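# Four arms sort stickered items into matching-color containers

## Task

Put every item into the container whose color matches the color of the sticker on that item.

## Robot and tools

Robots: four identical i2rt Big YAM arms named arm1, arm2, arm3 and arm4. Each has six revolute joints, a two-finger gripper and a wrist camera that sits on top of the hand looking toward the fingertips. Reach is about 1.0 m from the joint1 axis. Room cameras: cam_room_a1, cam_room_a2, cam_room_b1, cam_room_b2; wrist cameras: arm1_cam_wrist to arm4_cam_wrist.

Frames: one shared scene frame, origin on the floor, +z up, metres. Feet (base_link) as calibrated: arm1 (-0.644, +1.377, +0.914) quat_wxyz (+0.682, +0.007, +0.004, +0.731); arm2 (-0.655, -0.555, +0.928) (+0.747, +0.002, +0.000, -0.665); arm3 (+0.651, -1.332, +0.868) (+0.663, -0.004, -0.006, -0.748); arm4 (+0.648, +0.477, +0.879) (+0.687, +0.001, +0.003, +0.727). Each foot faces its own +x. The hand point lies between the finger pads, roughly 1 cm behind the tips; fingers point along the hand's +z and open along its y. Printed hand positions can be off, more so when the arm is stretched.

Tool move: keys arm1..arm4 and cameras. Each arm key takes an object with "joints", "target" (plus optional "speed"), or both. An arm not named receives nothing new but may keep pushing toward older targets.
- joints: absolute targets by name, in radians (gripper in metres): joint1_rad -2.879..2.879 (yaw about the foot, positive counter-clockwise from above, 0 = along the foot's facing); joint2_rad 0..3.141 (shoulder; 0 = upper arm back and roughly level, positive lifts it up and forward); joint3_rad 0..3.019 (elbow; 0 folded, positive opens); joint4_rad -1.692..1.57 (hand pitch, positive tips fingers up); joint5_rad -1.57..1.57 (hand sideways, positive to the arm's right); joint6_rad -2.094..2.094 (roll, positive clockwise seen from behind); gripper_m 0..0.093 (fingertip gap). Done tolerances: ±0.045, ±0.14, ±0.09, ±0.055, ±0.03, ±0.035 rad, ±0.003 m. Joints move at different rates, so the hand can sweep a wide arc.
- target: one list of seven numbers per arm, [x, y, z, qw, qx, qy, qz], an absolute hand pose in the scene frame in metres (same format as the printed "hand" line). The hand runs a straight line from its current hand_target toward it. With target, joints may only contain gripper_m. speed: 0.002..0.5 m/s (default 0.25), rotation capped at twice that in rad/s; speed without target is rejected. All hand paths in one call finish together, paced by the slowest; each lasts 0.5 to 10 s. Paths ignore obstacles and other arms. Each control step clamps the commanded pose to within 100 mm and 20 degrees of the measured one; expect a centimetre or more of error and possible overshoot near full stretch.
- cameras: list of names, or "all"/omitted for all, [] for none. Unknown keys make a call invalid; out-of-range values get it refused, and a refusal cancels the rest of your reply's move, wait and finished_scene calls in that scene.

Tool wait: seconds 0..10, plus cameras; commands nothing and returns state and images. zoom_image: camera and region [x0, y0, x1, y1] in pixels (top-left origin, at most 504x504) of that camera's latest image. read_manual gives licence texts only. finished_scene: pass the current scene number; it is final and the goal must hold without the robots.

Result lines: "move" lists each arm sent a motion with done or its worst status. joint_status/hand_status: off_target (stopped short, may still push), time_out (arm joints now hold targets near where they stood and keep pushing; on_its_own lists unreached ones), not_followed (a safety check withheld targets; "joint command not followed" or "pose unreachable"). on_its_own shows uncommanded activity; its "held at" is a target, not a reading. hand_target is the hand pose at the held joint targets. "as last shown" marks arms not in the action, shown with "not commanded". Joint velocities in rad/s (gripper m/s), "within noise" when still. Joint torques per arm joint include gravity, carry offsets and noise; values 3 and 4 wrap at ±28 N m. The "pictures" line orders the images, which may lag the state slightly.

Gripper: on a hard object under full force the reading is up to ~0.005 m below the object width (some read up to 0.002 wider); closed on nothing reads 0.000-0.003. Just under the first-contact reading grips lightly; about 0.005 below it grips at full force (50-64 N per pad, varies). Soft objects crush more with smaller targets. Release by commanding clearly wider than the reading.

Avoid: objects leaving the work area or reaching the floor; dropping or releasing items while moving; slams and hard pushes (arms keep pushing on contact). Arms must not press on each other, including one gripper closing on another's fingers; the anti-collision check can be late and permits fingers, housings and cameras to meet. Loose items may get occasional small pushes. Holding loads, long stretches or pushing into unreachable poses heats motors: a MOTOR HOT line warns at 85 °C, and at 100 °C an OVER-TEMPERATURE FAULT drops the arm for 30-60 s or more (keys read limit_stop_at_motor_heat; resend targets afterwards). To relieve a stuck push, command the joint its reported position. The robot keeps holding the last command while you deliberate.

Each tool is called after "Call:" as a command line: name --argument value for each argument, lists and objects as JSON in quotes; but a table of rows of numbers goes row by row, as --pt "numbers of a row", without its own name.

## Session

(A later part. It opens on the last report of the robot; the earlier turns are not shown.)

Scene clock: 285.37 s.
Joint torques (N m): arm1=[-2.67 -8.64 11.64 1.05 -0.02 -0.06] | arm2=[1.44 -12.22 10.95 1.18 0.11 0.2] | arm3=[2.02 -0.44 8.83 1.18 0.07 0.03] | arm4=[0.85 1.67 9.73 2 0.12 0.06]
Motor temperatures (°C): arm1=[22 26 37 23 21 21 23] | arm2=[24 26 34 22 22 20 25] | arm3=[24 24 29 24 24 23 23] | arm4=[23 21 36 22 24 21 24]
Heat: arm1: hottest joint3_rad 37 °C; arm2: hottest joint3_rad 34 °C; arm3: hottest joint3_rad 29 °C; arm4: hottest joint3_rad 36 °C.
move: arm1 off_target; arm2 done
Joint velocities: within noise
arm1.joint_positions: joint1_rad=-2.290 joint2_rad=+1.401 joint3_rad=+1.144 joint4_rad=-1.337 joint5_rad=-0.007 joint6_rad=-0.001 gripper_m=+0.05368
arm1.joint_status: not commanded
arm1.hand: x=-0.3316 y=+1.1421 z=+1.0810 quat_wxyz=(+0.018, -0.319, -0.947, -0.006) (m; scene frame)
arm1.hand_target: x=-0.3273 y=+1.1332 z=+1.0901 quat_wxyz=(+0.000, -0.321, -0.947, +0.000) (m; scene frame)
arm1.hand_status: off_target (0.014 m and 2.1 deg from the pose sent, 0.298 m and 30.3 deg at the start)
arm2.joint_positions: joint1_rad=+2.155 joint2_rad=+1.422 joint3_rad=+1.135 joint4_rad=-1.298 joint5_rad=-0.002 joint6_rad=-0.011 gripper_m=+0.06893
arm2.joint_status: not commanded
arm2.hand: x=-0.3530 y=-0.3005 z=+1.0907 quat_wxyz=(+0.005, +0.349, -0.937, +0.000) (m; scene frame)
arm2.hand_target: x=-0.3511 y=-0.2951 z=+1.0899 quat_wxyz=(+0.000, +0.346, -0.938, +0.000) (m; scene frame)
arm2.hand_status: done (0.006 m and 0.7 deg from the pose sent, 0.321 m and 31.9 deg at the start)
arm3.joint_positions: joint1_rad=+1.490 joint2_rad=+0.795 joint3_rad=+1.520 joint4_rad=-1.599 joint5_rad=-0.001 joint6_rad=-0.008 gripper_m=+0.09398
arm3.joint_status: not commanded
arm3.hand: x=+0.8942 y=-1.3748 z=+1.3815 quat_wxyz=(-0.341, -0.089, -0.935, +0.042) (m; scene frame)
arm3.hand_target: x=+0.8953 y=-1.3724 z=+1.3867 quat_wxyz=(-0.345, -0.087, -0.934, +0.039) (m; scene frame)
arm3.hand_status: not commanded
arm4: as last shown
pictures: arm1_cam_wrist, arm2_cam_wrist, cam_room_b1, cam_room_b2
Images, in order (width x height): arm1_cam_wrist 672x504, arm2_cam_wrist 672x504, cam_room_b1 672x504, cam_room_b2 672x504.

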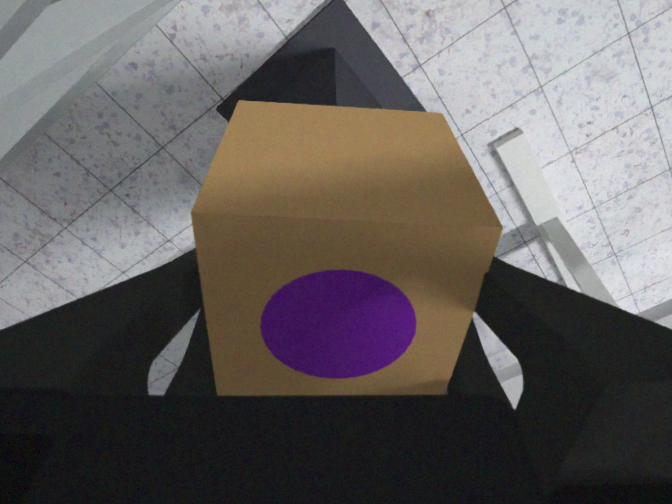

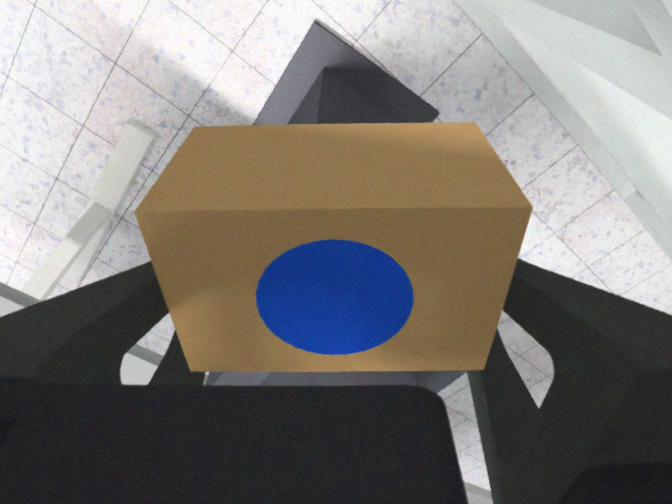

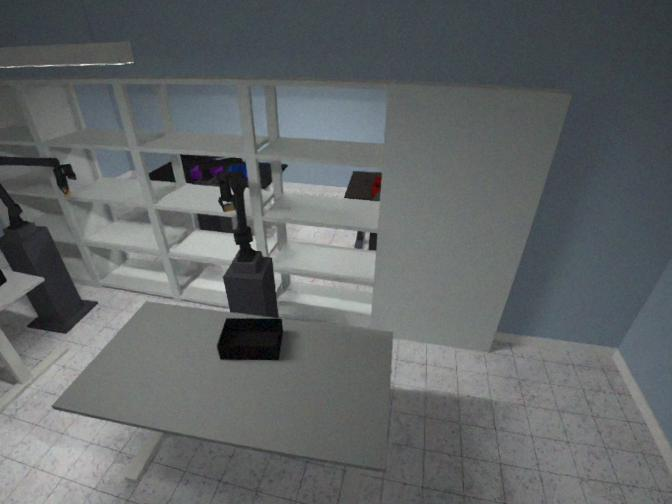

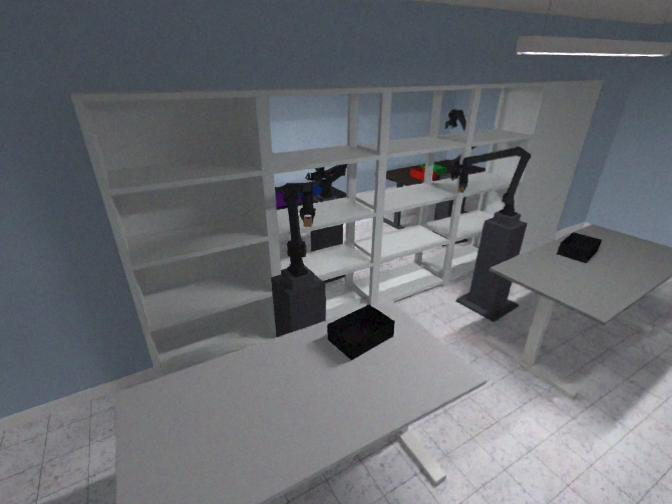

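Call:
move --arm4 '{"joints":{"joint1_rad":0.965}}' --cameras '["arm4_cam_wrist"]'

Scene clock: 289.87 s.
Joint torques (N m): arm1=[-3.14 -9.11 11.66 0.87 0.03 0] | arm2=[1.44 -12.34 11 1.17 0.12 0.21] | arm3=[1.96 -0.44 8.81 1.18 0.07 0.03] | arm4=[1.44 1.73 9.85 2.03 0.12 0.07]
Motor temperatures (°C): arm1=[22 26 36 23 21 21 23] | arm2=[24 26 35 22 22 20 25] | arm3=[24 24 29 24 24 23 23] | arm4=[23 21 36 22 24 21 24]
Heat: arm1: hottest joint3_rad 36 °C; arm2: hottest joint3_rad 35 °C; arm3: hottest joint3_rad 29 °C; arm4: hottest joint3_rad 36 °C.
move: arm4 done
Joint velocities: within noise
arm1, arm2, arm3: as last shown
arm4.joint_positions: joint1_rad=+0.961 joint2_rad=+0.101 joint3_rad=+0.080 joint4_rad=+0.164 joint5_rad=+0.066 joint6_rad=-0.019 gripper_m=+0.09402
arm4.joint_status: all done
arm4.hand: x=+0.4196 y=+0.6338 z=+1.1426 quat_wxyz=(-0.232, +0.624, -0.199, -0.720) (m; scene frame)
arm4.hand_target: x=+0.4211 y=+0.6319 z=+1.1499 quat_wxyz=(-0.233, +0.613, -0.196, -0.730) (m; scene frame)
arm4.hand_status: not commanded
pictures: arm4_cam_wrist
Images, in order (width x height): arm4_cam_wrist 672x504.

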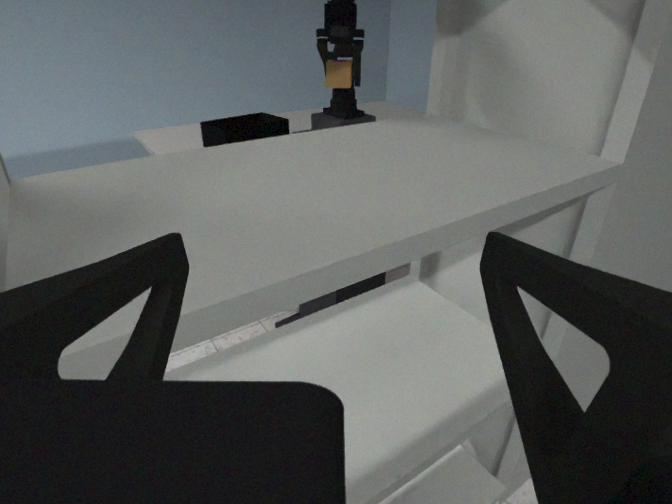

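Call:
move --arm1 '{"target":[-0.09,0.945,1.075,0,0.3214,0.9469,0],"speed":0.15}' --arm2 '{"target":[-0.10,-0.08,1.07,0,-0.3461,0.9382,0],"speed":0.15}' --cameras '["arm4_cam_wrist","cam_room_b2","cam_room_b1","arm1_cam_wrist","arm2_cam_wrist"]'

Scene clock: 300.33 s.
Joint torques (N m): arm1=[-2.9 -20.31 16.16 -0.13 0.02 -0.06] | arm2=[1.26 -24.88 16.14 0.23 0.11 0.2] | arm3=[1.9 -0.26 8.8 1.18 0.05 0.02] | arm4=[1.08 1.49 9.83 2.04 0.1 0.07]
Motor temperatures (°C): arm1=[22 26 36 23 21 21 23] | arm2=[24 26 35 22 22 20 25] | arm3=[24 24 29 24 24 23 23] | arm4=[23 21 36 22 24 21 24]
Heat: arm1: hottest joint3_rad 36 °C; arm2: hottest joint3_rad 35 °C; arm3: hottest joint3_rad 29 °C; arm4: hottest joint3_rad 36 °C.
move: arm1 off_target; arm2 off_target
Joint velocities: within noise
arm1.joint_positions: joint1_rad=-2.294 joint2_rad=+2.252 joint3_rad=+2.291 joint4_rad=-1.641 joint5_rad=-0.007 joint6_rad=-0.004 gripper_m=+0.05369
arm1.joint_status: not commanded
arm1.hand: x=-0.0958 y=+0.9593 z=+1.0556 quat_wxyz=(+0.021, -0.320, -0.947, -0.007) (m; scene frame)
arm1.hand_target: x=-0.0911 y=+0.9457 z=+1.0750 quat_wxyz=(-0.001, -0.322, -0.947, +0.001) (m; scene frame)
arm1.hand_status: off_target (0.025 m and 2.6 deg from the pose sent, 0.312 m and 2.1 deg at the start)
arm2.joint_positions: joint1_rad=+2.155 joint2_rad=+2.368 joint3_rad=+2.468 joint4_rad=-1.671 joint5_rad=-0.002 joint6_rad=-0.011 gripper_m=+0.06893
arm2.joint_status: not commanded
arm2.hand: x=-0.1051 y=-0.0910 z=+1.0697 quat_wxyz=(-0.001, +0.349, -0.937, -0.002) (m; scene frame)
arm2.hand_target: x=-0.1008 y=-0.0807 z=+1.0698 quat_wxyz=(-0.010, +0.346, -0.938, -0.004) (m; scene frame)
arm2.hand_status: off_target (0.012 m and 0.4 deg from the pose sent, 0.336 m and 0.7 deg at the start; a joint's target at an end of its range on 25 of 94 steps)
arm3, arm4: as last shown
pictures: arm1_cam_wrist, arm2_cam_wrist, arm4_cam_wrist, cam_room_b1, cam_room_b2
Images, in order (width x height): arm1_cam_wrist 672x504, arm2_cam_wrist 672x504, arm4_cam_wrist 672x504, cam_room_b1 672x504, cam_room_b2 672x504.

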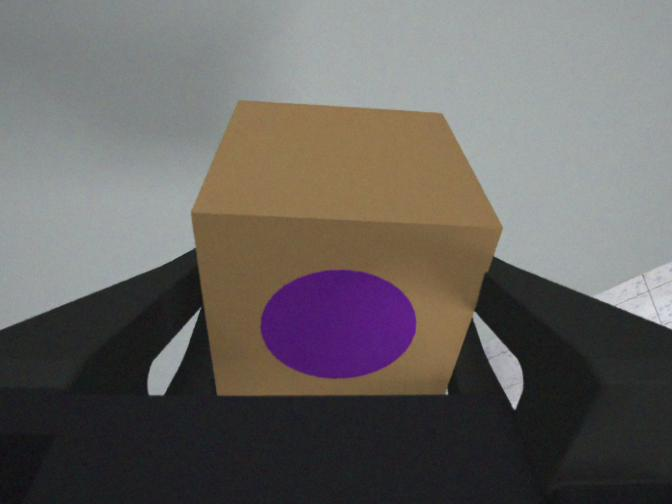

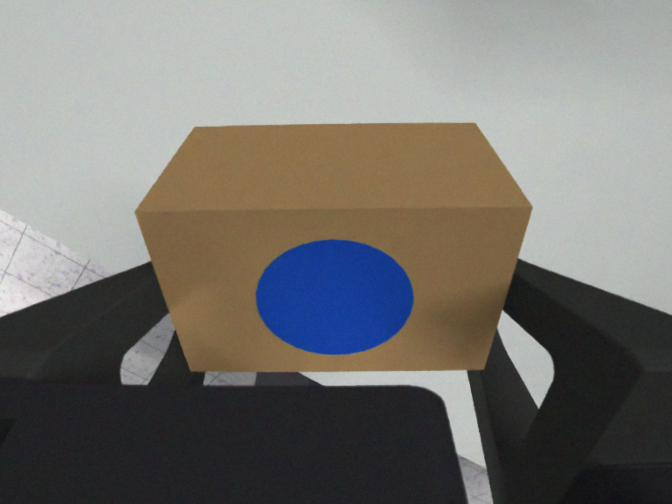

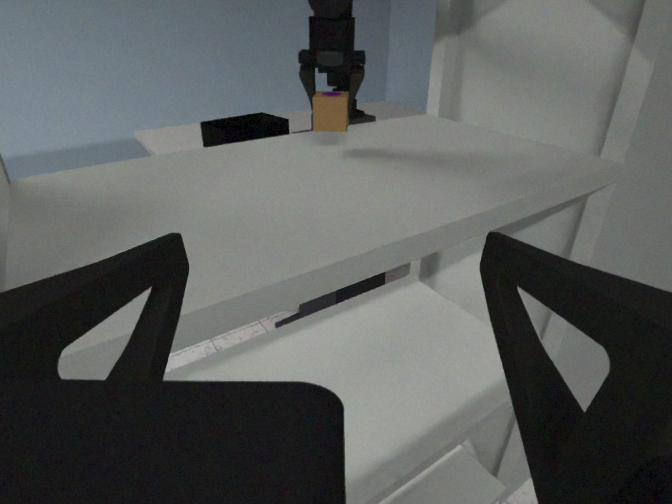

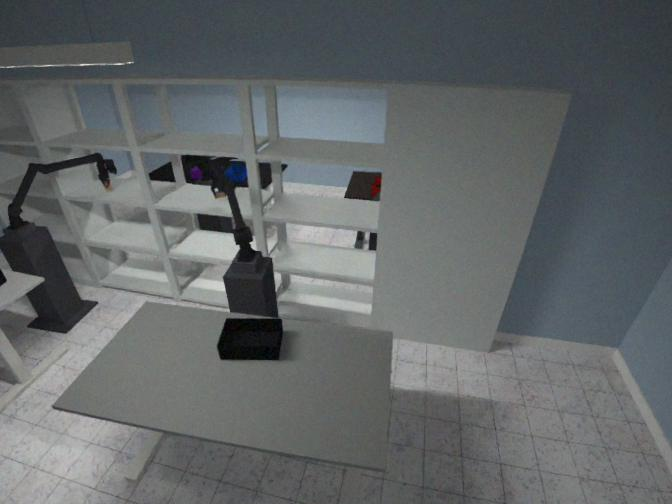

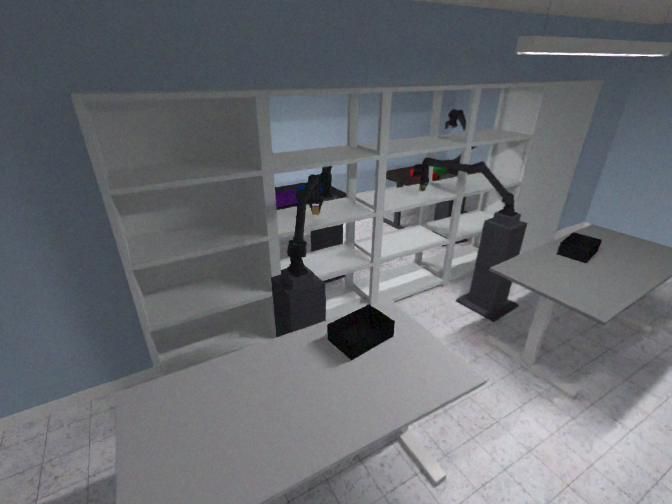

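Call:
move --arm1 '{"target":[-0.09,0.945,1.053,0,0.3214,0.9469,0],"speed":0.05}' --arm2 '{"target":[-0.10,-0.08,1.05,0,-0.3461,0.9382,0],"speed":0.05}' --cameras '["arm4_cam_wrist"]'

Call:
zoom_image --camera "arm4_cam_wrist" --region '[250, 50, 420, 180]'

Scene clock: 305.27 s.
Joint torques (N m): arm1=[-3.14 -19.78 11.21 0.87 0.03 -0.07] | arm2=[1.32 -24.06 14.17 0.96 0.12 0.19] | arm3=[2.02 -0.32 8.8 1.2 0.07 0.04] | arm4=[0.97 1.9 9.83 2.15 0.11 0.07]
Motor temperatures (°C): arm1=[22 27 36 23 21 21 23] | arm2=[24 27 36 22 22 20 25] | arm3=[24 24 29 24 24 23 23] | arm4=[23 21 36 22 24 21 24]
Heat: arm1: hottest joint3_rad 36 °C; arm2: hottest joint3_rad 36 °C; arm3: hottest joint3_rad 29 °C; arm4: hottest joint3_rad 36 °C.
move: arm1 done; arm2 off_target
Joint velocities: within noise
arm1.joint_positions: joint1_rad=-2.294 joint2_rad=+2.252 joint3_rad=+2.291 joint4_rad=-1.610 joint5_rad=-0.007 joint6_rad=-0.004 gripper_m=+0.05369
arm1.joint_status: not commanded
arm1.hand: x=-0.0898 y=+0.9547 z=+1.0554 quat_wxyz=(+0.007, -0.319, -0.948, -0.002) (m; scene frame)
arm1.hand_target: x=-0.0902 y=+0.9450 z=+1.0530 quat_wxyz=(+0.000, -0.321, -0.947, +0.000) (m; scene frame)
arm1.hand_status: done (0.010 m and 0.8 deg from the pose sent, 0.016 m and 2.6 deg at the start)
arm2.joint_positions: joint1_rad=+2.155 joint2_rad=+2.375 joint3_rad=+2.468 joint4_rad=-1.671 joint5_rad=-0.002 joint6_rad=-0.011 gripper_m=+0.06893
arm2.joint_status: not commanded
arm2.hand: x=-0.1051 y=-0.0909 z=+1.0646 quat_wxyz=(+0.002, +0.349, -0.937, -0.001) (m; scene frame)
arm2.hand_target: x=-0.1008 y=-0.0807 z=+1.0499 quat_wxyz=(-0.001, +0.346, -0.938, +0.000) (m; scene frame)
arm2.hand_status: off_target (0.019 m and 0.4 deg from the pose sent, 0.023 m and 0.4 deg at the start)
arm3, arm4: as last shown
pictures: arm4_cam_wrist
Images, in order (width x height): arm4_cam_wrist 672x504.

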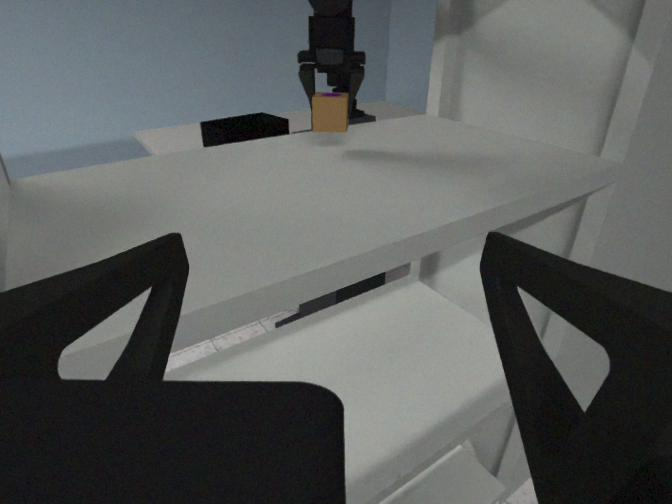

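Scaled by 2.965.

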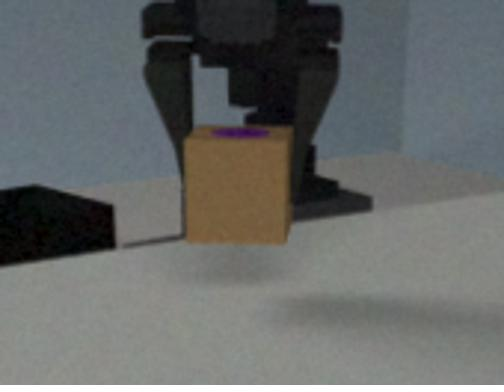

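Call:
move --arm1 '{"target":[-0.09,0.945,1.030,0,0.3214,0.9469,0],"speed":0.05}' --arm2 '{"target":[-0.10,-0.08,1.025,0,-0.3461,0.9382,0],"speed":0.05}' --cameras '["arm4_cam_wrist"]'

Call:
zoom_image --camera "arm4_cam_wrist" --region '[250, 50, 420, 180]'

Scene clock: 310.27 s.
Joint torques (N m): arm1=[-3.08 -20.25 10.82 1.03 0.01 -0.04] | arm2=[1.32 -24.88 10.18 1.32 0.13 0.19] | arm3=[2.02 -0.15 8.81 1.14 0.06 0.03] | arm4=[0.73 1.79 9.81 1.96 0.11 0.05]
Motor temperatures (°C): arm1=[22 27 36 23 21 21 23] | arm2=[24 27 36 22 22 20 25] | arm3=[24 24 29 24 24 23 23] | arm4=[23 21 37 22 24 21 24]
Heat: arm1: hottest joint3_rad 36 °C; arm2: hottest joint3_rad 36 °C; arm3: hottest joint3_rad 29 °C; arm4: hottest joint3_rad 37 °C.
move: arm1 done; arm2 off_target
Joint velocities: within noise
arm1.joint_positions: joint1_rad=-2.294 joint2_rad=+2.252 joint3_rad=+2.236 joint4_rad=-1.550 joint5_rad=-0.007 joint6_rad=-0.004 gripper_m=+0.05369
arm1.joint_status: not commanded
arm1.hand: x=-0.0890 y=+0.9539 z=+1.0344 quat_wxyz=(+0.004, -0.319, -0.948, -0.001) (m; scene frame)
arm1.hand_target: x=-0.0903 y=+0.9451 z=+1.0300 quat_wxyz=(+0.000, -0.321, -0.947, +0.000) (m; scene frame)
arm1.hand_status: done (0.010 m and 0.6 deg from the pose sent, 0.027 m and 0.8 deg at the start)
arm2.joint_positions: joint1_rad=+2.155 joint2_rad=+2.375 joint3_rad=+2.442 joint4_rad=-1.608 joint5_rad=-0.002 joint6_rad=-0.011 gripper_m=+0.06893
arm2.joint_status: not commanded
arm2.hand: x=-0.0976 y=-0.0846 z=+1.0543 quat_wxyz=(-0.015, +0.349, -0.937, -0.007) (m; scene frame)
arm2.hand_target: x=-0.1007 y=-0.0807 z=+1.0253 quat_wxyz=(+0.000, +0.346, -0.938, +0.000) (m; scene frame)
arm2.hand_status: off_target (0.030 m and 1.9 deg from the pose sent, 0.041 m and 0.4 deg at the start)
arm3, arm4: as last shown
pictures: arm4_cam_wrist
Images, in order (width x height): arm4_cam_wrist 672x504.

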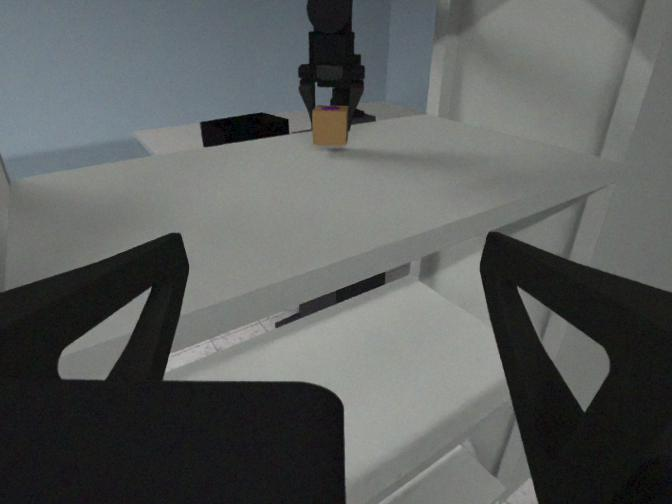

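Scaled by 2.965.

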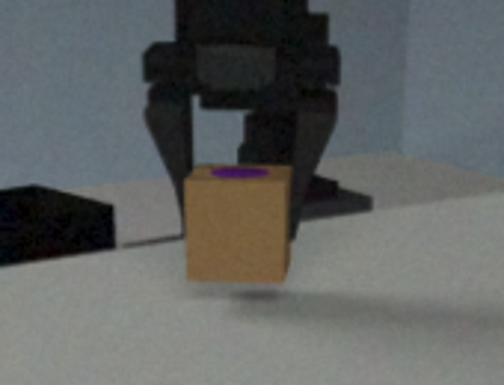

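Call:
move --arm1 '{"target":[-0.09,0.945,1.018,0,0.3214,0.9469,0],"speed":0.05}' --arm2 '{"target":[-0.10,-0.08,1.010,0,-0.3461,0.9382,0],"speed":0.05}' --cameras '["arm4_cam_wrist","arm2_cam_wrist"]'

Call:
zoom_image --camera "arm4_cam_wrist" --region '[250, 50, 420, 180]'

Scene clock: 316.57 s.
Joint torques (N m): arm1=[-3.02 -19.78 10.74 1.02 -0.03 0.02] | arm2=[1.32 -24.7 10.02 1.31 0.12 0.18] | arm3=[1.85 -0.32 8.83 1.18 0.06 0.03] | arm4=[1.14 1.85 9.77 1.92 0.09 0.06]
Motor temperatures (°C): arm1=[22 28 36 23 21 21 23] | arm2=[24 27 35 22 22 20 25] | arm3=[24 24 29 24 24 23 23] | arm4=[23 21 37 22 24 21 24]
Heat: arm1: hottest joint3_rad 36 °C; arm2: hottest joint3_rad 35 °C; arm3: hottest joint3_rad 29 °C; arm4: hottest joint3_rad 37 °C.
move: arm1 off_target; arm2 off_target
Joint velocities: within noise
arm1.joint_positions: joint1_rad=-2.294 joint2_rad=+2.252 joint3_rad=+2.210 joint4_rad=-1.521 joint5_rad=-0.007 joint6_rad=-0.004 gripper_m=+0.05369
arm1.joint_status: not commanded
arm1.hand: x=-0.0887 y=+0.9536 z=+1.0243 quat_wxyz=(+0.003, -0.319, -0.948, -0.001) (m; scene frame)
arm1.hand_target: x=-0.0902 y=+0.9451 z=+1.0180 quat_wxyz=(+0.000, -0.321, -0.947, +0.000) (m; scene frame)
arm1.hand_status: off_target (0.011 m and 0.4 deg from the pose sent, 0.019 m and 0.6 deg at the start)
arm2.joint_positions: joint1_rad=+2.155 joint2_rad=+2.375 joint3_rad=+2.404 joint4_rad=-1.569 joint5_rad=-0.002 joint6_rad=-0.011 gripper_m=+0.06893
arm2.joint_status: not commanded
arm2.hand: x=-0.0967 y=-0.0839 z=+1.0401 quat_wxyz=(-0.016, +0.349, -0.937, -0.007) (m; scene frame)
arm2.hand_target: x=-0.1007 y=-0.0807 z=+1.0104 quat_wxyz=(+0.000, +0.346, -0.938, +0.000) (m; scene frame)
arm2.hand_status: off_target (0.030 m and 2.0 deg from the pose sent, 0.045 m and 1.9 deg at the start)
arm3, arm4: as last shown
pictures: arm2_cam_wrist, arm4_cam_wrist
Images, in order (width x height): arm2_cam_wrist 672x504, arm4_cam_wrist 672x504.

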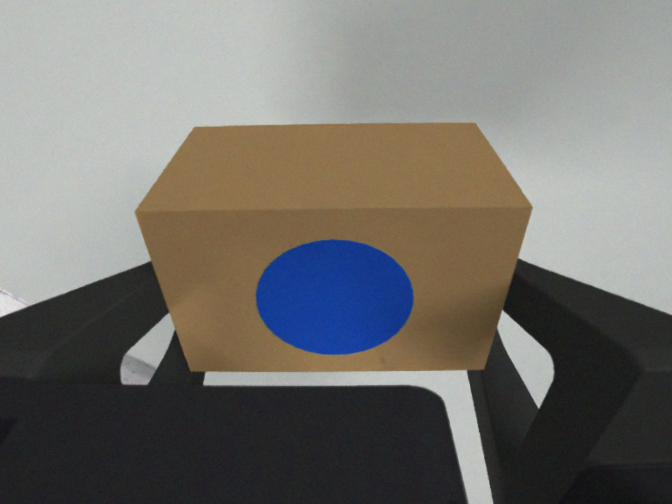

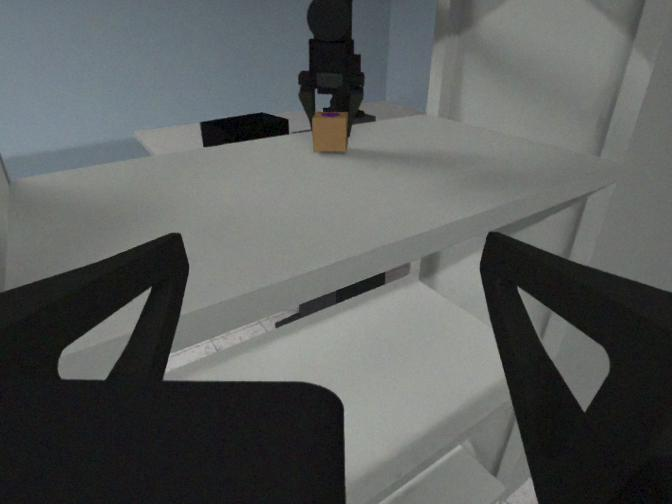

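Scaled by 2.965.

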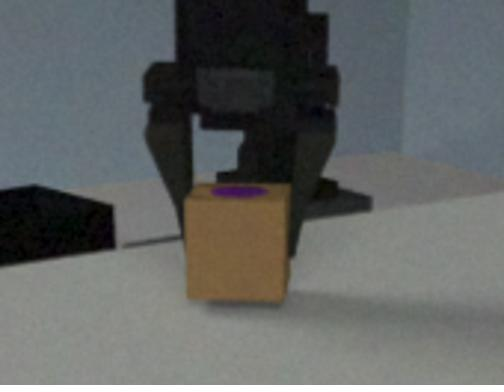

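Call:
move --arm1 '{"target":[-0.09,0.945,1.010,0,0.3214,0.9469,0],"speed":0.05}' --arm2 '{"target":[-0.10,-0.08,1.000,0,-0.3461,0.9382,0],"speed":0.05}' --arm4 '{"joints":{"joint1_rad":1.55,"joint4_rad":0.0}}' --cameras '["arm4_cam_wrist","arm2_cam_wrist"]'

Scene clock: 321.20 s.
Joint torques (N m): arm1=[-2.96 -20.01 10.44 1.05 0.02 -0.07] | arm2=[1.26 -24.64 9.96 1.32 0.13 0.19] | arm3=[2.08 -0.26 8.83 1.2 0.06 0.02] | arm4=[1.14 1.44 9.84 1.17 0.12 0.07]
Motor temperatures (°C): arm1=[22 28 35 23 21 21 23] | arm2=[24 27 34 22 22 20 25] | arm3=[24 24 29 24 24 23 23] | arm4=[23 21 37 22 24 21 24]
Heat: arm1: hottest joint3_rad 35 °C; arm2: hottest joint3_rad 34 °C; arm3: hottest joint3_rad 29 °C; arm4: hottest joint3_rad 37 °C.
move: arm1 off_target; arm2 off_target; arm4 done
Joint velocities: within noise
arm1.joint_positions: joint1_rad=-2.294 joint2_rad=+2.252 joint3_rad=+2.193 joint4_rad=-1.502 joint5_rad=-0.007 joint6_rad=-0.004 gripper_m=+0.05369
arm1.joint_status: not commanded
arm1.hand: x=-0.0887 y=+0.9535 z=+1.0179 quat_wxyz=(+0.002, -0.319, -0.948, -0.001) (m; scene frame)
arm1.hand_target: x=-0.0903 y=+0.9451 z=+1.0101 quat_wxyz=(+0.000, -0.321, -0.947, +0.000) (m; scene frame)
arm1.hand_status: off_target (0.012 m and 0.3 deg from the pose sent, 0.017 m and 0.4 deg at the start)
arm2.joint_positions: joint1_rad=+2.155 joint2_rad=+2.375 joint3_rad=+2.381 joint4_rad=-1.544 joint5_rad=-0.001 joint6_rad=-0.011 gripper_m=+0.06893
arm2.joint_status: not commanded
arm2.hand: x=-0.0962 y=-0.0835 z=+1.0312 quat_wxyz=(-0.017, +0.349, -0.937, -0.007) (m; scene frame)
arm2.hand_target: x=-0.1007 y=-0.0808 z=+1.0005 quat_wxyz=(+0.000, +0.346, -0.938, +0.000) (m; scene frame)
arm2.hand_status: off_target (0.032 m and 2.1 deg from the pose sent, 0.040 m and 2.0 deg at the start)
arm3: as last shown
arm4.joint_positions: joint1_rad=+1.546 joint2_rad=+0.101 joint3_rad=+0.080 joint4_rad=+0.012 joint5_rad=+0.067 joint6_rad=-0.019 gripper_m=+0.09402
arm4.joint_status: all done
arm4.hand: x=+0.3693 y=+0.4810 z=+1.1062 quat_wxyz=(-0.018, +0.709, -0.006, -0.705) (m; scene frame)
arm4.hand_target: x=+0.3704 y=+0.4801 z=+1.1062 quat_wxyz=(-0.016, +0.709, -0.006, -0.705) (m; scene frame)
arm4.hand_status: not commanded
pictures: arm2_cam_wrist, arm4_cam_wrist
Images, in order (width x height): arm2_cam_wrist 672x504, arm4_cam_wrist 672x504.

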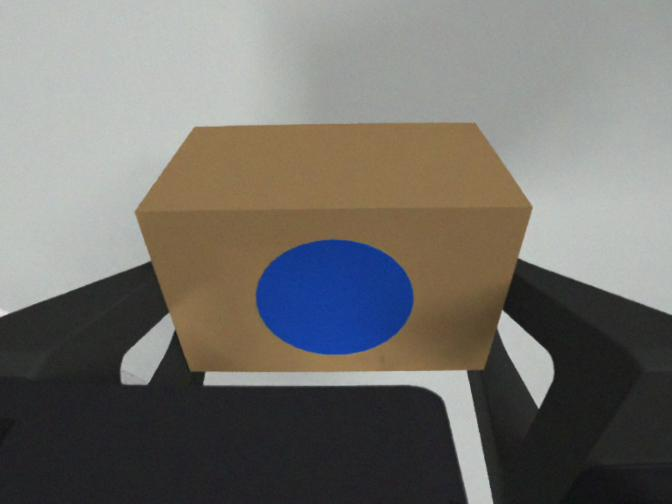

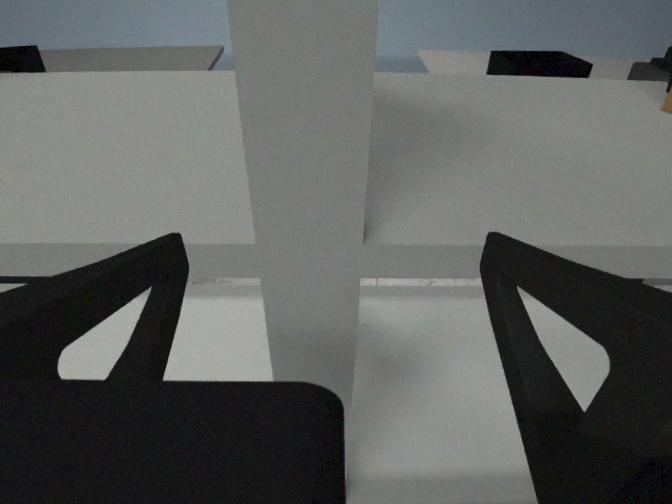

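Call:
move --arm4 '{"joints":{"joint1_rad":2.05}}' --cameras '["arm4_cam_wrist"]'

Call:
zoom_image --camera "arm4_cam_wrist" --region '[200, 0, 400, 150]'

Scene clock: 327.57 s.
Joint torques (N m): arm1=[-3.14 -20.37 10.59 0.84 0.03 -0.01] | arm2=[1.38 -24.7 9.96 1.33 0.12 0.2] | arm3=[2.14 -0.32 8.83 1.17 0.06 0.02] | arm4=[1.14 1.26 9.88 1.05 0.07 0.09]
Motor temperatures (°C): arm1=[22 28 35 23 21 21 23] | arm2=[24 27 34 22 22 20 25] | arm3=[24 24 29 24 24 23 23] | arm4=[23 21 37 22 24 21 24]
Heat: arm1: hottest joint3_rad 35 °C; arm2: hottest joint3_rad 34 °C; arm3: hottest joint3_rad 29 °C; arm4: hottest joint3_rad 37 °C.
move: arm4 done
Joint velocities: within noise
arm1, arm2, arm3: as last shown
arm2.joint_positions: joint1_rad=+2.155 joint2_rad=+2.375 joint3_rad=+2.381 joint4_rad=-1.543 joint5_rad=-0.001 joint6_rad=-0.011 gripper_m=+0.06893
arm2.hand: x=-0.0961 y=-0.0834 z=+1.0312 quat_wxyz=(-0.017, +0.349, -0.937, -0.007) (m; scene frame)
arm4.joint_positions: joint1_rad=+2.047 joint2_rad=+0.101 joint3_rad=+0.080 joint4_rad=+0.012 joint5_rad=+0.067 joint6_rad=-0.019 gripper_m=+0.09402
arm4.joint_status: all done
arm4.hand: x=+0.4021 y=+0.3466 z=+1.1066 quat_wxyz=(+0.156, +0.688, +0.170, -0.688) (m; scene frame)
arm4.hand_target: x=+0.4035 y=+0.3464 z=+1.1065 quat_wxyz=(+0.158, +0.688, +0.170, -0.688) (m; scene frame)
arm4.hand_status: not commanded
pictures: arm4_cam_wrist
Images, in order (width x height): arm4_cam_wrist 672x504.

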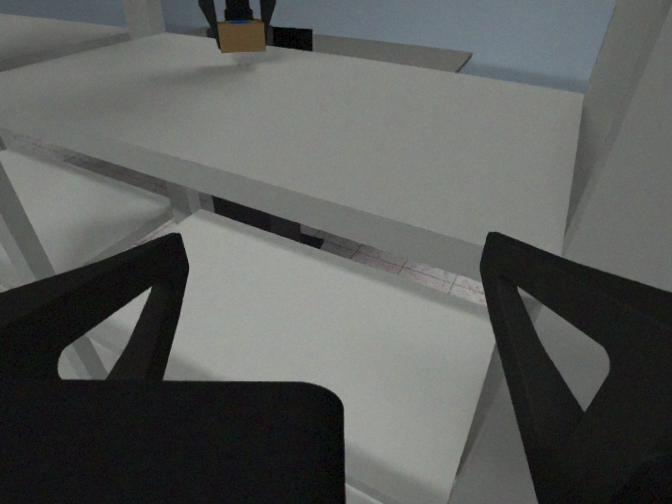

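Scaled by 2.520.

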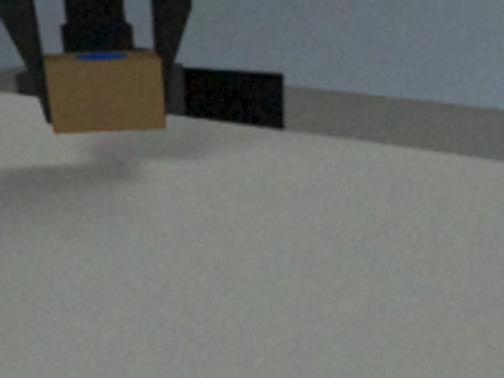

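Call:
move --arm1 '{"joints":{"gripper_m":0.09}}' --arm2 '{"target":[-0.10,-0.08,0.990,0,-0.3461,0.9382,0],"speed":0.05}' --cameras '["arm4_cam_wrist","arm1_cam_wrist"]'

Call:
zoom_image --camera "arm4_cam_wrist" --region '[200, 0, 400, 150]'

Scene clock: 333.60 s.
Joint torques (N m): arm1=[-2.67 -19.96 10.55 1.01 0.03 -0.05] | arm2=[1.32 -24.59 9.94 1.35 0.12 0.2] | arm3=[2.02 -0.15 8.79 1.16 0.07 0.03] | arm4=[1.49 1.32 9.96 1.06 0.09 0.04]
Motor temperatures (°C): arm1=[22 29 35 23 21 21 23] | arm2=[24 27 34 22 22 20 25] | arm3=[24 24 29 24 24 23 23] | arm4=[23 21 37 22 24 21 24]
Heat: arm1: hottest joint3_rad 35 °C; arm2: hottest joint3_rad 34 °C; arm3: hottest joint3_rad 29 °C; arm4: hottest joint3_rad 37 °C.
move: arm1 done; arm2 off_target
Joint velocities: within noise
arm1.joint_positions: joint1_rad=-2.294 joint2_rad=+2.252 joint3_rad=+2.193 joint4_rad=-1.502 joint5_rad=-0.007 joint6_rad=-0.004 gripper_m=+0.08996
arm1.joint_status: all done
arm1.hand: x=-0.0887 y=+0.9535 z=+1.0179 quat_wxyz=(+0.002, -0.319, -0.948, -0.001) (m; scene frame)
arm1.hand_target: x=-0.0903 y=+0.9451 z=+1.0101 quat_wxyz=(+0.000, -0.321, -0.947, +0.000) (m; scene frame)
arm1.hand_status: not commanded
arm2.joint_positions: joint1_rad=+2.155 joint2_rad=+2.375 joint3_rad=+2.359 joint4_rad=-1.519 joint5_rad=-0.001 joint6_rad=-0.011 gripper_m=+0.06893
arm2.joint_status: not commanded
arm2.hand: x=-0.0958 y=-0.0832 z=+1.0226 quat_wxyz=(-0.017, +0.349, -0.937, -0.008) (m; scene frame)
arm2.hand_target: x=-0.1008 y=-0.0808 z=+0.9905 quat_wxyz=(+0.000, +0.346, -0.938, +0.000) (m; scene frame)
arm2.hand_status: off_target (0.033 m and 2.2 deg from the pose sent, 0.042 m and 2.1 deg at the start)
arm3.joint_positions: joint1_rad=+1.490 joint2_rad=+0.795 joint3_rad=+1.520 joint4_rad=-1.599 joint5_rad=-0.001 joint6_rad=-0.008 gripper_m=+0.09398
arm3.joint_status: not commanded
arm3.hand: x=+0.8942 y=-1.3748 z=+1.3815 quat_wxyz=(-0.341, -0.089, -0.935, +0.042) (m; scene frame)
arm3.hand_target: x=+0.8953 y=-1.3724 z=+1.3867 quat_wxyz=(-0.345, -0.087, -0.934, +0.039) (m; scene frame)
arm3.hand_status: not commanded
arm4: as last shown
pictures: arm1_cam_wrist, arm4_cam_wrist
Images, in order (width x height): arm1_cam_wrist 672x504, arm4_cam_wrist 672x504.

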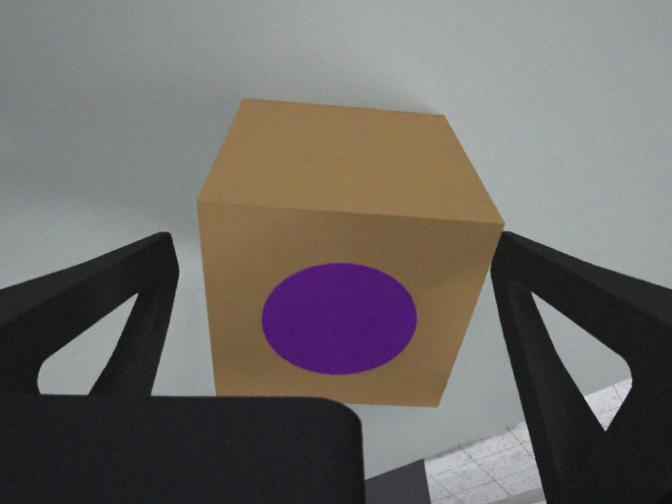

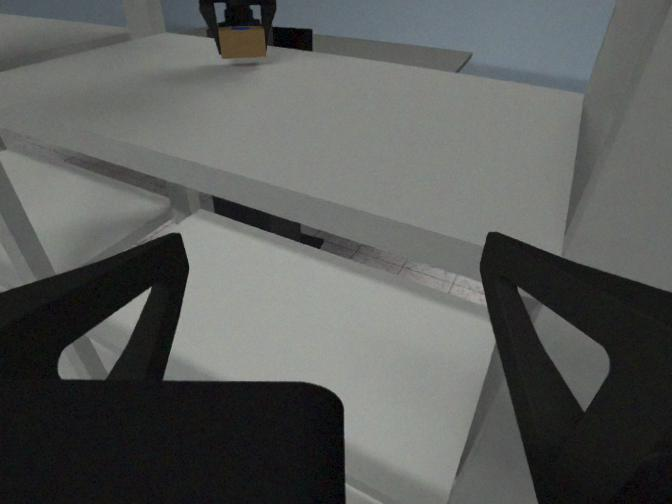

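Scaled by 2.520.

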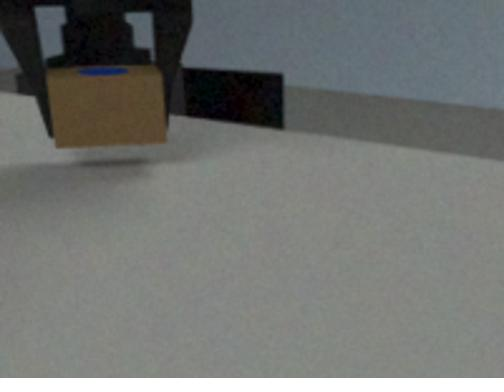

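Call:
move --arm2 '{"target":[-0.10,-0.08,0.9835,0,-0.3461,0.9382,0],"speed":0.05}' --arm1 '{"target":[-0.09,0.945,1.085,0,0.3214,0.9469,0],"speed":0.1}' --cameras '["arm4_cam_wrist","arm1_cam_wrist"]'

Call:
zoom_image --camera "arm4_cam_wrist" --region '[200, 0, 400, 150]'

Scene clock: 339.77 s.
Joint torques (N m): arm1=[-2.73 -20.37 15.45 0.01 0.03 -0.07] | arm2=[1.26 -24.35 9.57 1.32 0.12 0.19] | arm3=[1.96 -0.32 8.81 1.16 0.06 0.02] | arm4=[0.62 1.67 9.8 1.1 0.08 0.06]
Motor temperatures (°C): arm1=[22 29 35 23 21 21 23] | arm2=[24 27 33 22 22 20 25] | arm3=[24 24 29 24 24 23 23] | arm4=[23 21 37 22 24 21 24]
Heat: arm1: hottest joint3_rad 35 °C; arm2: hottest joint3_rad 33 °C; arm3: hottest joint3_rad 29 °C; arm4: hottest joint3_rad 37 °C.
move: arm1 off_target; arm2 off_target
Joint velocities: within noise
arm1.joint_positions: joint1_rad=-2.294 joint2_rad=+2.252 joint3_rad=+2.338 joint4_rad=-1.672 joint5_rad=-0.007 joint6_rad=-0.004 gripper_m=+0.08996
arm1.joint_status: not commanded
arm1.hand: x=-0.0934 y=+0.9576 z=+1.0732 quat_wxyz=(+0.014, -0.319, -0.948, -0.005) (m; scene frame)
arm1.hand_target: x=-0.0907 y=+0.9455 z=+1.0849 quat_wxyz=(-0.001, -0.321, -0.947, +0.000) (m; scene frame)
arm1.hand_status: off_target (0.018 m and 1.7 deg from the pose sent, 0.068 m and 0.3 deg at the start)
arm2.joint_positions: joint1_rad=+2.155 joint2_rad=+2.375 joint3_rad=+2.349 joint4_rad=-1.504 joint5_rad=-0.001 joint6_rad=-0.011 gripper_m=+0.06893
arm2.joint_status: not commanded
arm2.hand: x=-0.0948 y=-0.0823 z=+1.0190 quat_wxyz=(-0.020, +0.349, -0.937, -0.009) (m; scene frame)
arm2.hand_target: x=-0.1009 y=-0.0810 z=+0.9841 quat_wxyz=(+0.000, +0.346, -0.938, +0.000) (m; scene frame)
arm2.hand_status: off_target (0.036 m and 2.5 deg from the pose sent, 0.040 m and 2.2 deg at the start)
arm3, arm4: as last shown
pictures: arm1_cam_wrist, arm4_cam_wrist
Images, in order (width x height): arm1_cam_wrist 672x504, arm4_cam_wrist 672x504.

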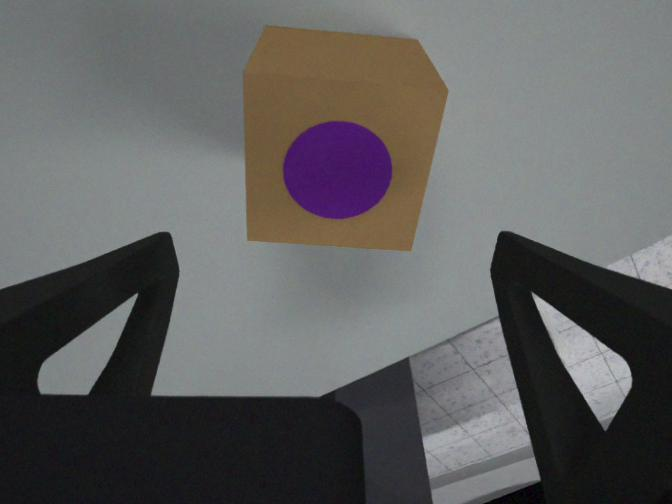

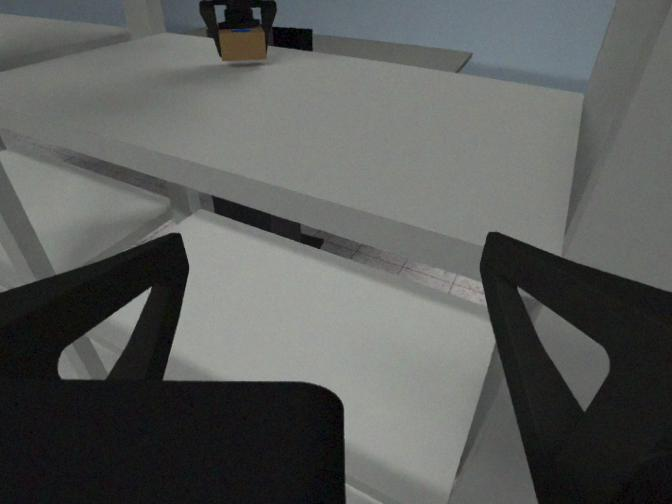

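Scaled by 2.520.

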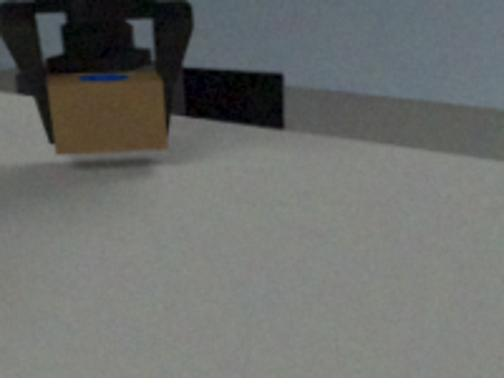

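Call:
move --arm2 '{"target":[-0.10,-0.08,0.976,0,-0.3461,0.9382,0],"speed":0.05}' --arm1 '{"target":[-0.36,1.155,1.10,0,0.3214,0.9469,0],"speed":0.25}' --cameras '["arm4_cam_wrist"]'

Call:
zoom_image --camera "arm4_cam_wrist" --region '[200, 0, 400, 150]'

Scene clock: 348.33 s.
Joint torques (N m): arm1=[-2.67 -5.89 10.52 0.51 0.06 -0.06] | arm2=[1.32 -24.06 9.94 1.35 0.12 0.19] | arm3=[2.2 -0.09 8.83 1.17 0.06 0.03] | arm4=[0.91 1.85 9.88 1.05 0.11 0.09]
Motor temperatures (°C): arm1=[22 29 36 23 21 21 22] | arm2=[24 27 32 22 22 20 25] | arm3=[24 24 29 23 24 23 23] | arm4=[23 21 37 22 24 21 24]
Heat: arm1: hottest joint3_rad 36 °C; arm2: hottest joint3_rad 32 °C; arm3: hottest joint3_rad 29 °C; arm4: hottest joint3_rad 37 °C.
move: arm1 done; arm2 off_target
Joint velocities: within noise
arm1.joint_positions: joint1_rad=-2.299 joint2_rad=+1.283 joint3_rad=+1.079 joint4_rad=-1.357 joint5_rad=-0.007 joint6_rad=-0.009 gripper_m=+0.08996
arm1.joint_status: not commanded
arm1.hand: x=-0.3590 y=+1.1592 z=+1.0989 quat_wxyz=(+0.002, -0.320, -0.947, -0.001) (m; scene frame)
arm1.hand_target: x=-0.3600 y=+1.1550 z=+1.0999 quat_wxyz=(+0.000, -0.321, -0.947, +0.000) (m; scene frame)
arm1.hand_status: done (0.005 m and 0.3 deg from the pose sent, 0.333 m and 1.7 deg at the start)
arm2.joint_positions: joint1_rad=+2.155 joint2_rad=+2.375 joint3_rad=+2.330 joint4_rad=-1.486 joint5_rad=-0.001 joint6_rad=-0.011 gripper_m=+0.06893
arm2.joint_status: not commanded
arm2.hand: x=-0.0954 y=-0.0828 z=+1.0116 quat_wxyz=(-0.019, +0.349, -0.937, -0.008) (m; scene frame)
arm2.hand_target: x=-0.1010 y=-0.0810 z=+0.9768 quat_wxyz=(+0.000, +0.346, -0.938, +0.000) (m; scene frame)
arm2.hand_status: off_target (0.036 m and 2.4 deg from the pose sent, 0.043 m and 2.5 deg at the start)
arm3, arm4: as last shown
pictures: arm4_cam_wrist
Images, in order (width x height): arm4_cam_wrist 672x504.

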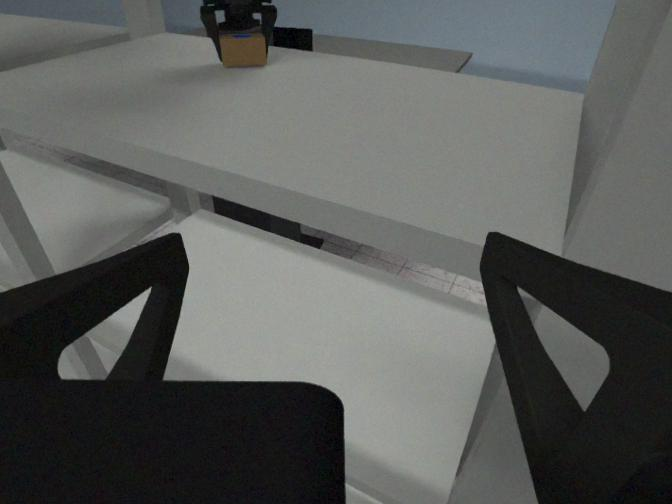

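Scaled by 2.520.

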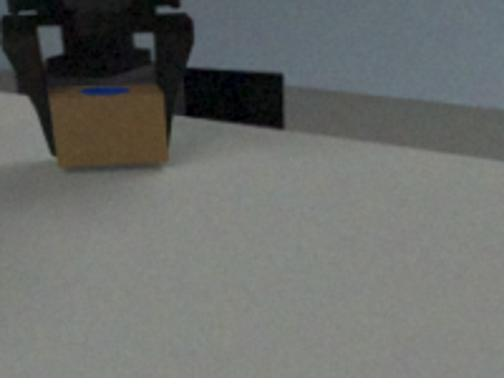

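Call:
move --arm2 '{"target":[-0.10,-0.08,0.971,0,-0.3461,0.9382,0],"speed":0.05}' --arm1 '{"joints":{"joint2_rad":0.8,"joint3_rad":1.4,"joint4_rad":-1.6}}' --cameras '[]'

Call:
move --arm2 '{"joints":{"gripper_m":0.092}}' --cameras '["arm4_cam_wrist","arm2_cam_wrist"]'

Scene clock: 354.87 s.
Joint torques (N m): arm1=[-2.49 0.09 10.17 1.01 0.01 -0.06] | arm2=[1.32 -24 9.89 1.37 0.11 0.19] | arm3=[1.9 -0.26 8.83 1.18 0.06 0.03] | arm4=[1.03 1.67 9.83 1.02 0.11 0.05]
Motor temperatures (°C): arm1=[22 28 35 23 21 21 22] | arm2=[24 27 33 22 22 20 25] | arm3=[24 24 29 23 24 23 23] | arm4=[23 21 37 22 24 21 24]
Heat: arm1: hottest joint3_rad 35 °C; arm2: hottest joint3_rad 33 °C; arm3: hottest joint3_rad 29 °C; arm4: hottest joint3_rad 37 °C.
move: arm1 done; arm2 off_target
Joint velocities: within noise
arm1.joint_positions: joint1_rad=-2.299 joint2_rad=+0.806 joint3_rad=+1.393 joint4_rad=-1.593 joint5_rad=-0.007 joint6_rad=-0.009 gripper_m=+0.08996
arm1.joint_status: all done
arm1.hand: x=-0.4321 y=+1.2184 z=+1.3651 quat_wxyz=(-0.257, -0.306, -0.912, +0.089) (m; scene frame)
arm1.hand_target: x=-0.4366 y=+1.2184 z=+1.3686 quat_wxyz=(-0.259, -0.307, -0.911, +0.093) (m; scene frame)
arm1.hand_status: not commanded
arm2.joint_positions: joint1_rad=+2.155 joint2_rad=+2.376 joint3_rad=+2.320 joint4_rad=-1.475 joint5_rad=-0.001 joint6_rad=-0.011 gripper_m=+0.06893
arm2.joint_status: not commanded
arm2.hand: x=-0.0951 y=-0.0826 z=+1.0078 quat_wxyz=(-0.020, +0.349, -0.937, -0.009) (m; scene frame)
arm2.hand_target: x=-0.1011 y=-0.0811 z=+0.9716 quat_wxyz=(+0.000, +0.346, -0.938, +0.000) (m; scene frame)
arm2.hand_status: off_target (0.037 m and 2.5 deg from the pose sent, 0.041 m and 2.4 deg at the start)
arm3, arm4: as last shown
pictures: none
No camera images: "cameras" was empty.

Scene clock: 355.37 s.
Joint torques (N m): arm1=[-2.78 0.03 10.29 0.85 0.03 -0.03] | arm2=[1.2 -24 9.85 1.36 0.11 0.19] | arm3=[1.9 -0.21 8.84 1.17 0.06 0.03] | arm4=[0.85 1.61 9.84 0.98 0.07 0.06]
Motor temperatures (°C): arm1=[22 28 35 23 21 21 22] | arm2=[24 27 32 22 22 20 25] | arm3=[24 24 29 23 24 23 23] | arm4=[23 21 37 22 24 21 24]
Heat: arm1: hottest joint3_rad 35 °C; arm2: hottest joint3_rad 32 °C; arm3: hottest joint3_rad 29 °C; arm4: hottest joint3_rad 37 °C.
move: arm2 done
Joint velocities: within noise
arm1, arm3, arm4: as last shown
arm2.joint_positions: joint1_rad=+2.155 joint2_rad=+2.376 joint3_rad=+2.320 joint4_rad=-1.475 joint5_rad=-0.001 joint6_rad=-0.010 gripper_m=+0.09191
arm2.joint_status: all done
arm2.hand: x=-0.0951 y=-0.0826 z=+1.0078 quat_wxyz=(-0.020, +0.348, -0.937, -0.009) (m; scene frame)
arm2.hand_target: x=-0.1011 y=-0.0811 z=+0.9716 quat_wxyz=(+0.000, +0.346, -0.938, +0.000) (m; scene frame)
arm2.hand_status: not commanded
pictures: arm2_cam_wrist, arm4_cam_wrist
Images, in order (width x height): arm2_cam_wrist 672x504, arm4_cam_wrist 672x504.

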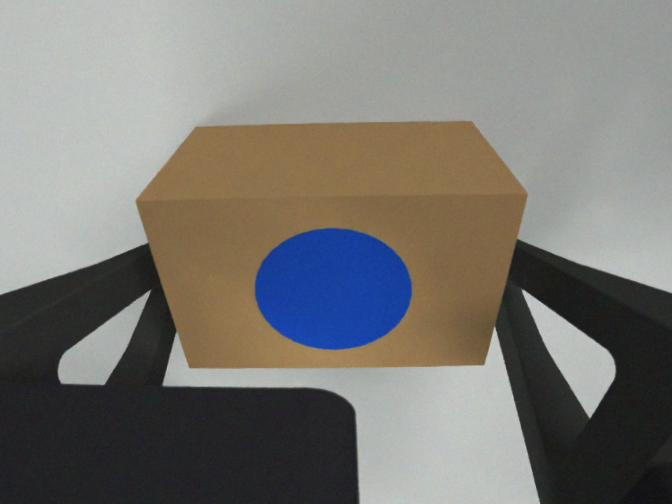

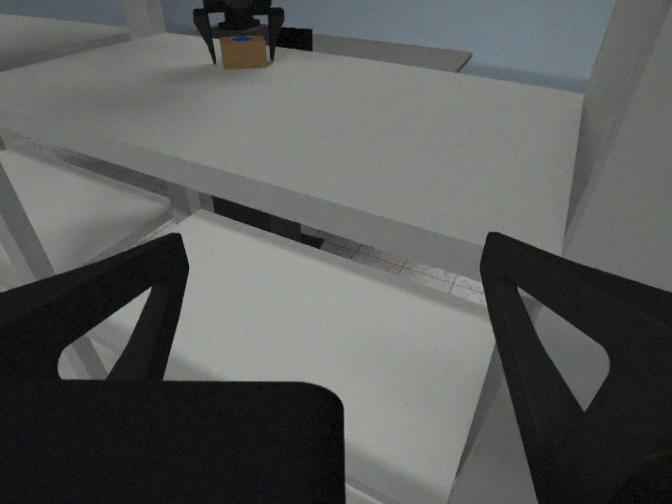

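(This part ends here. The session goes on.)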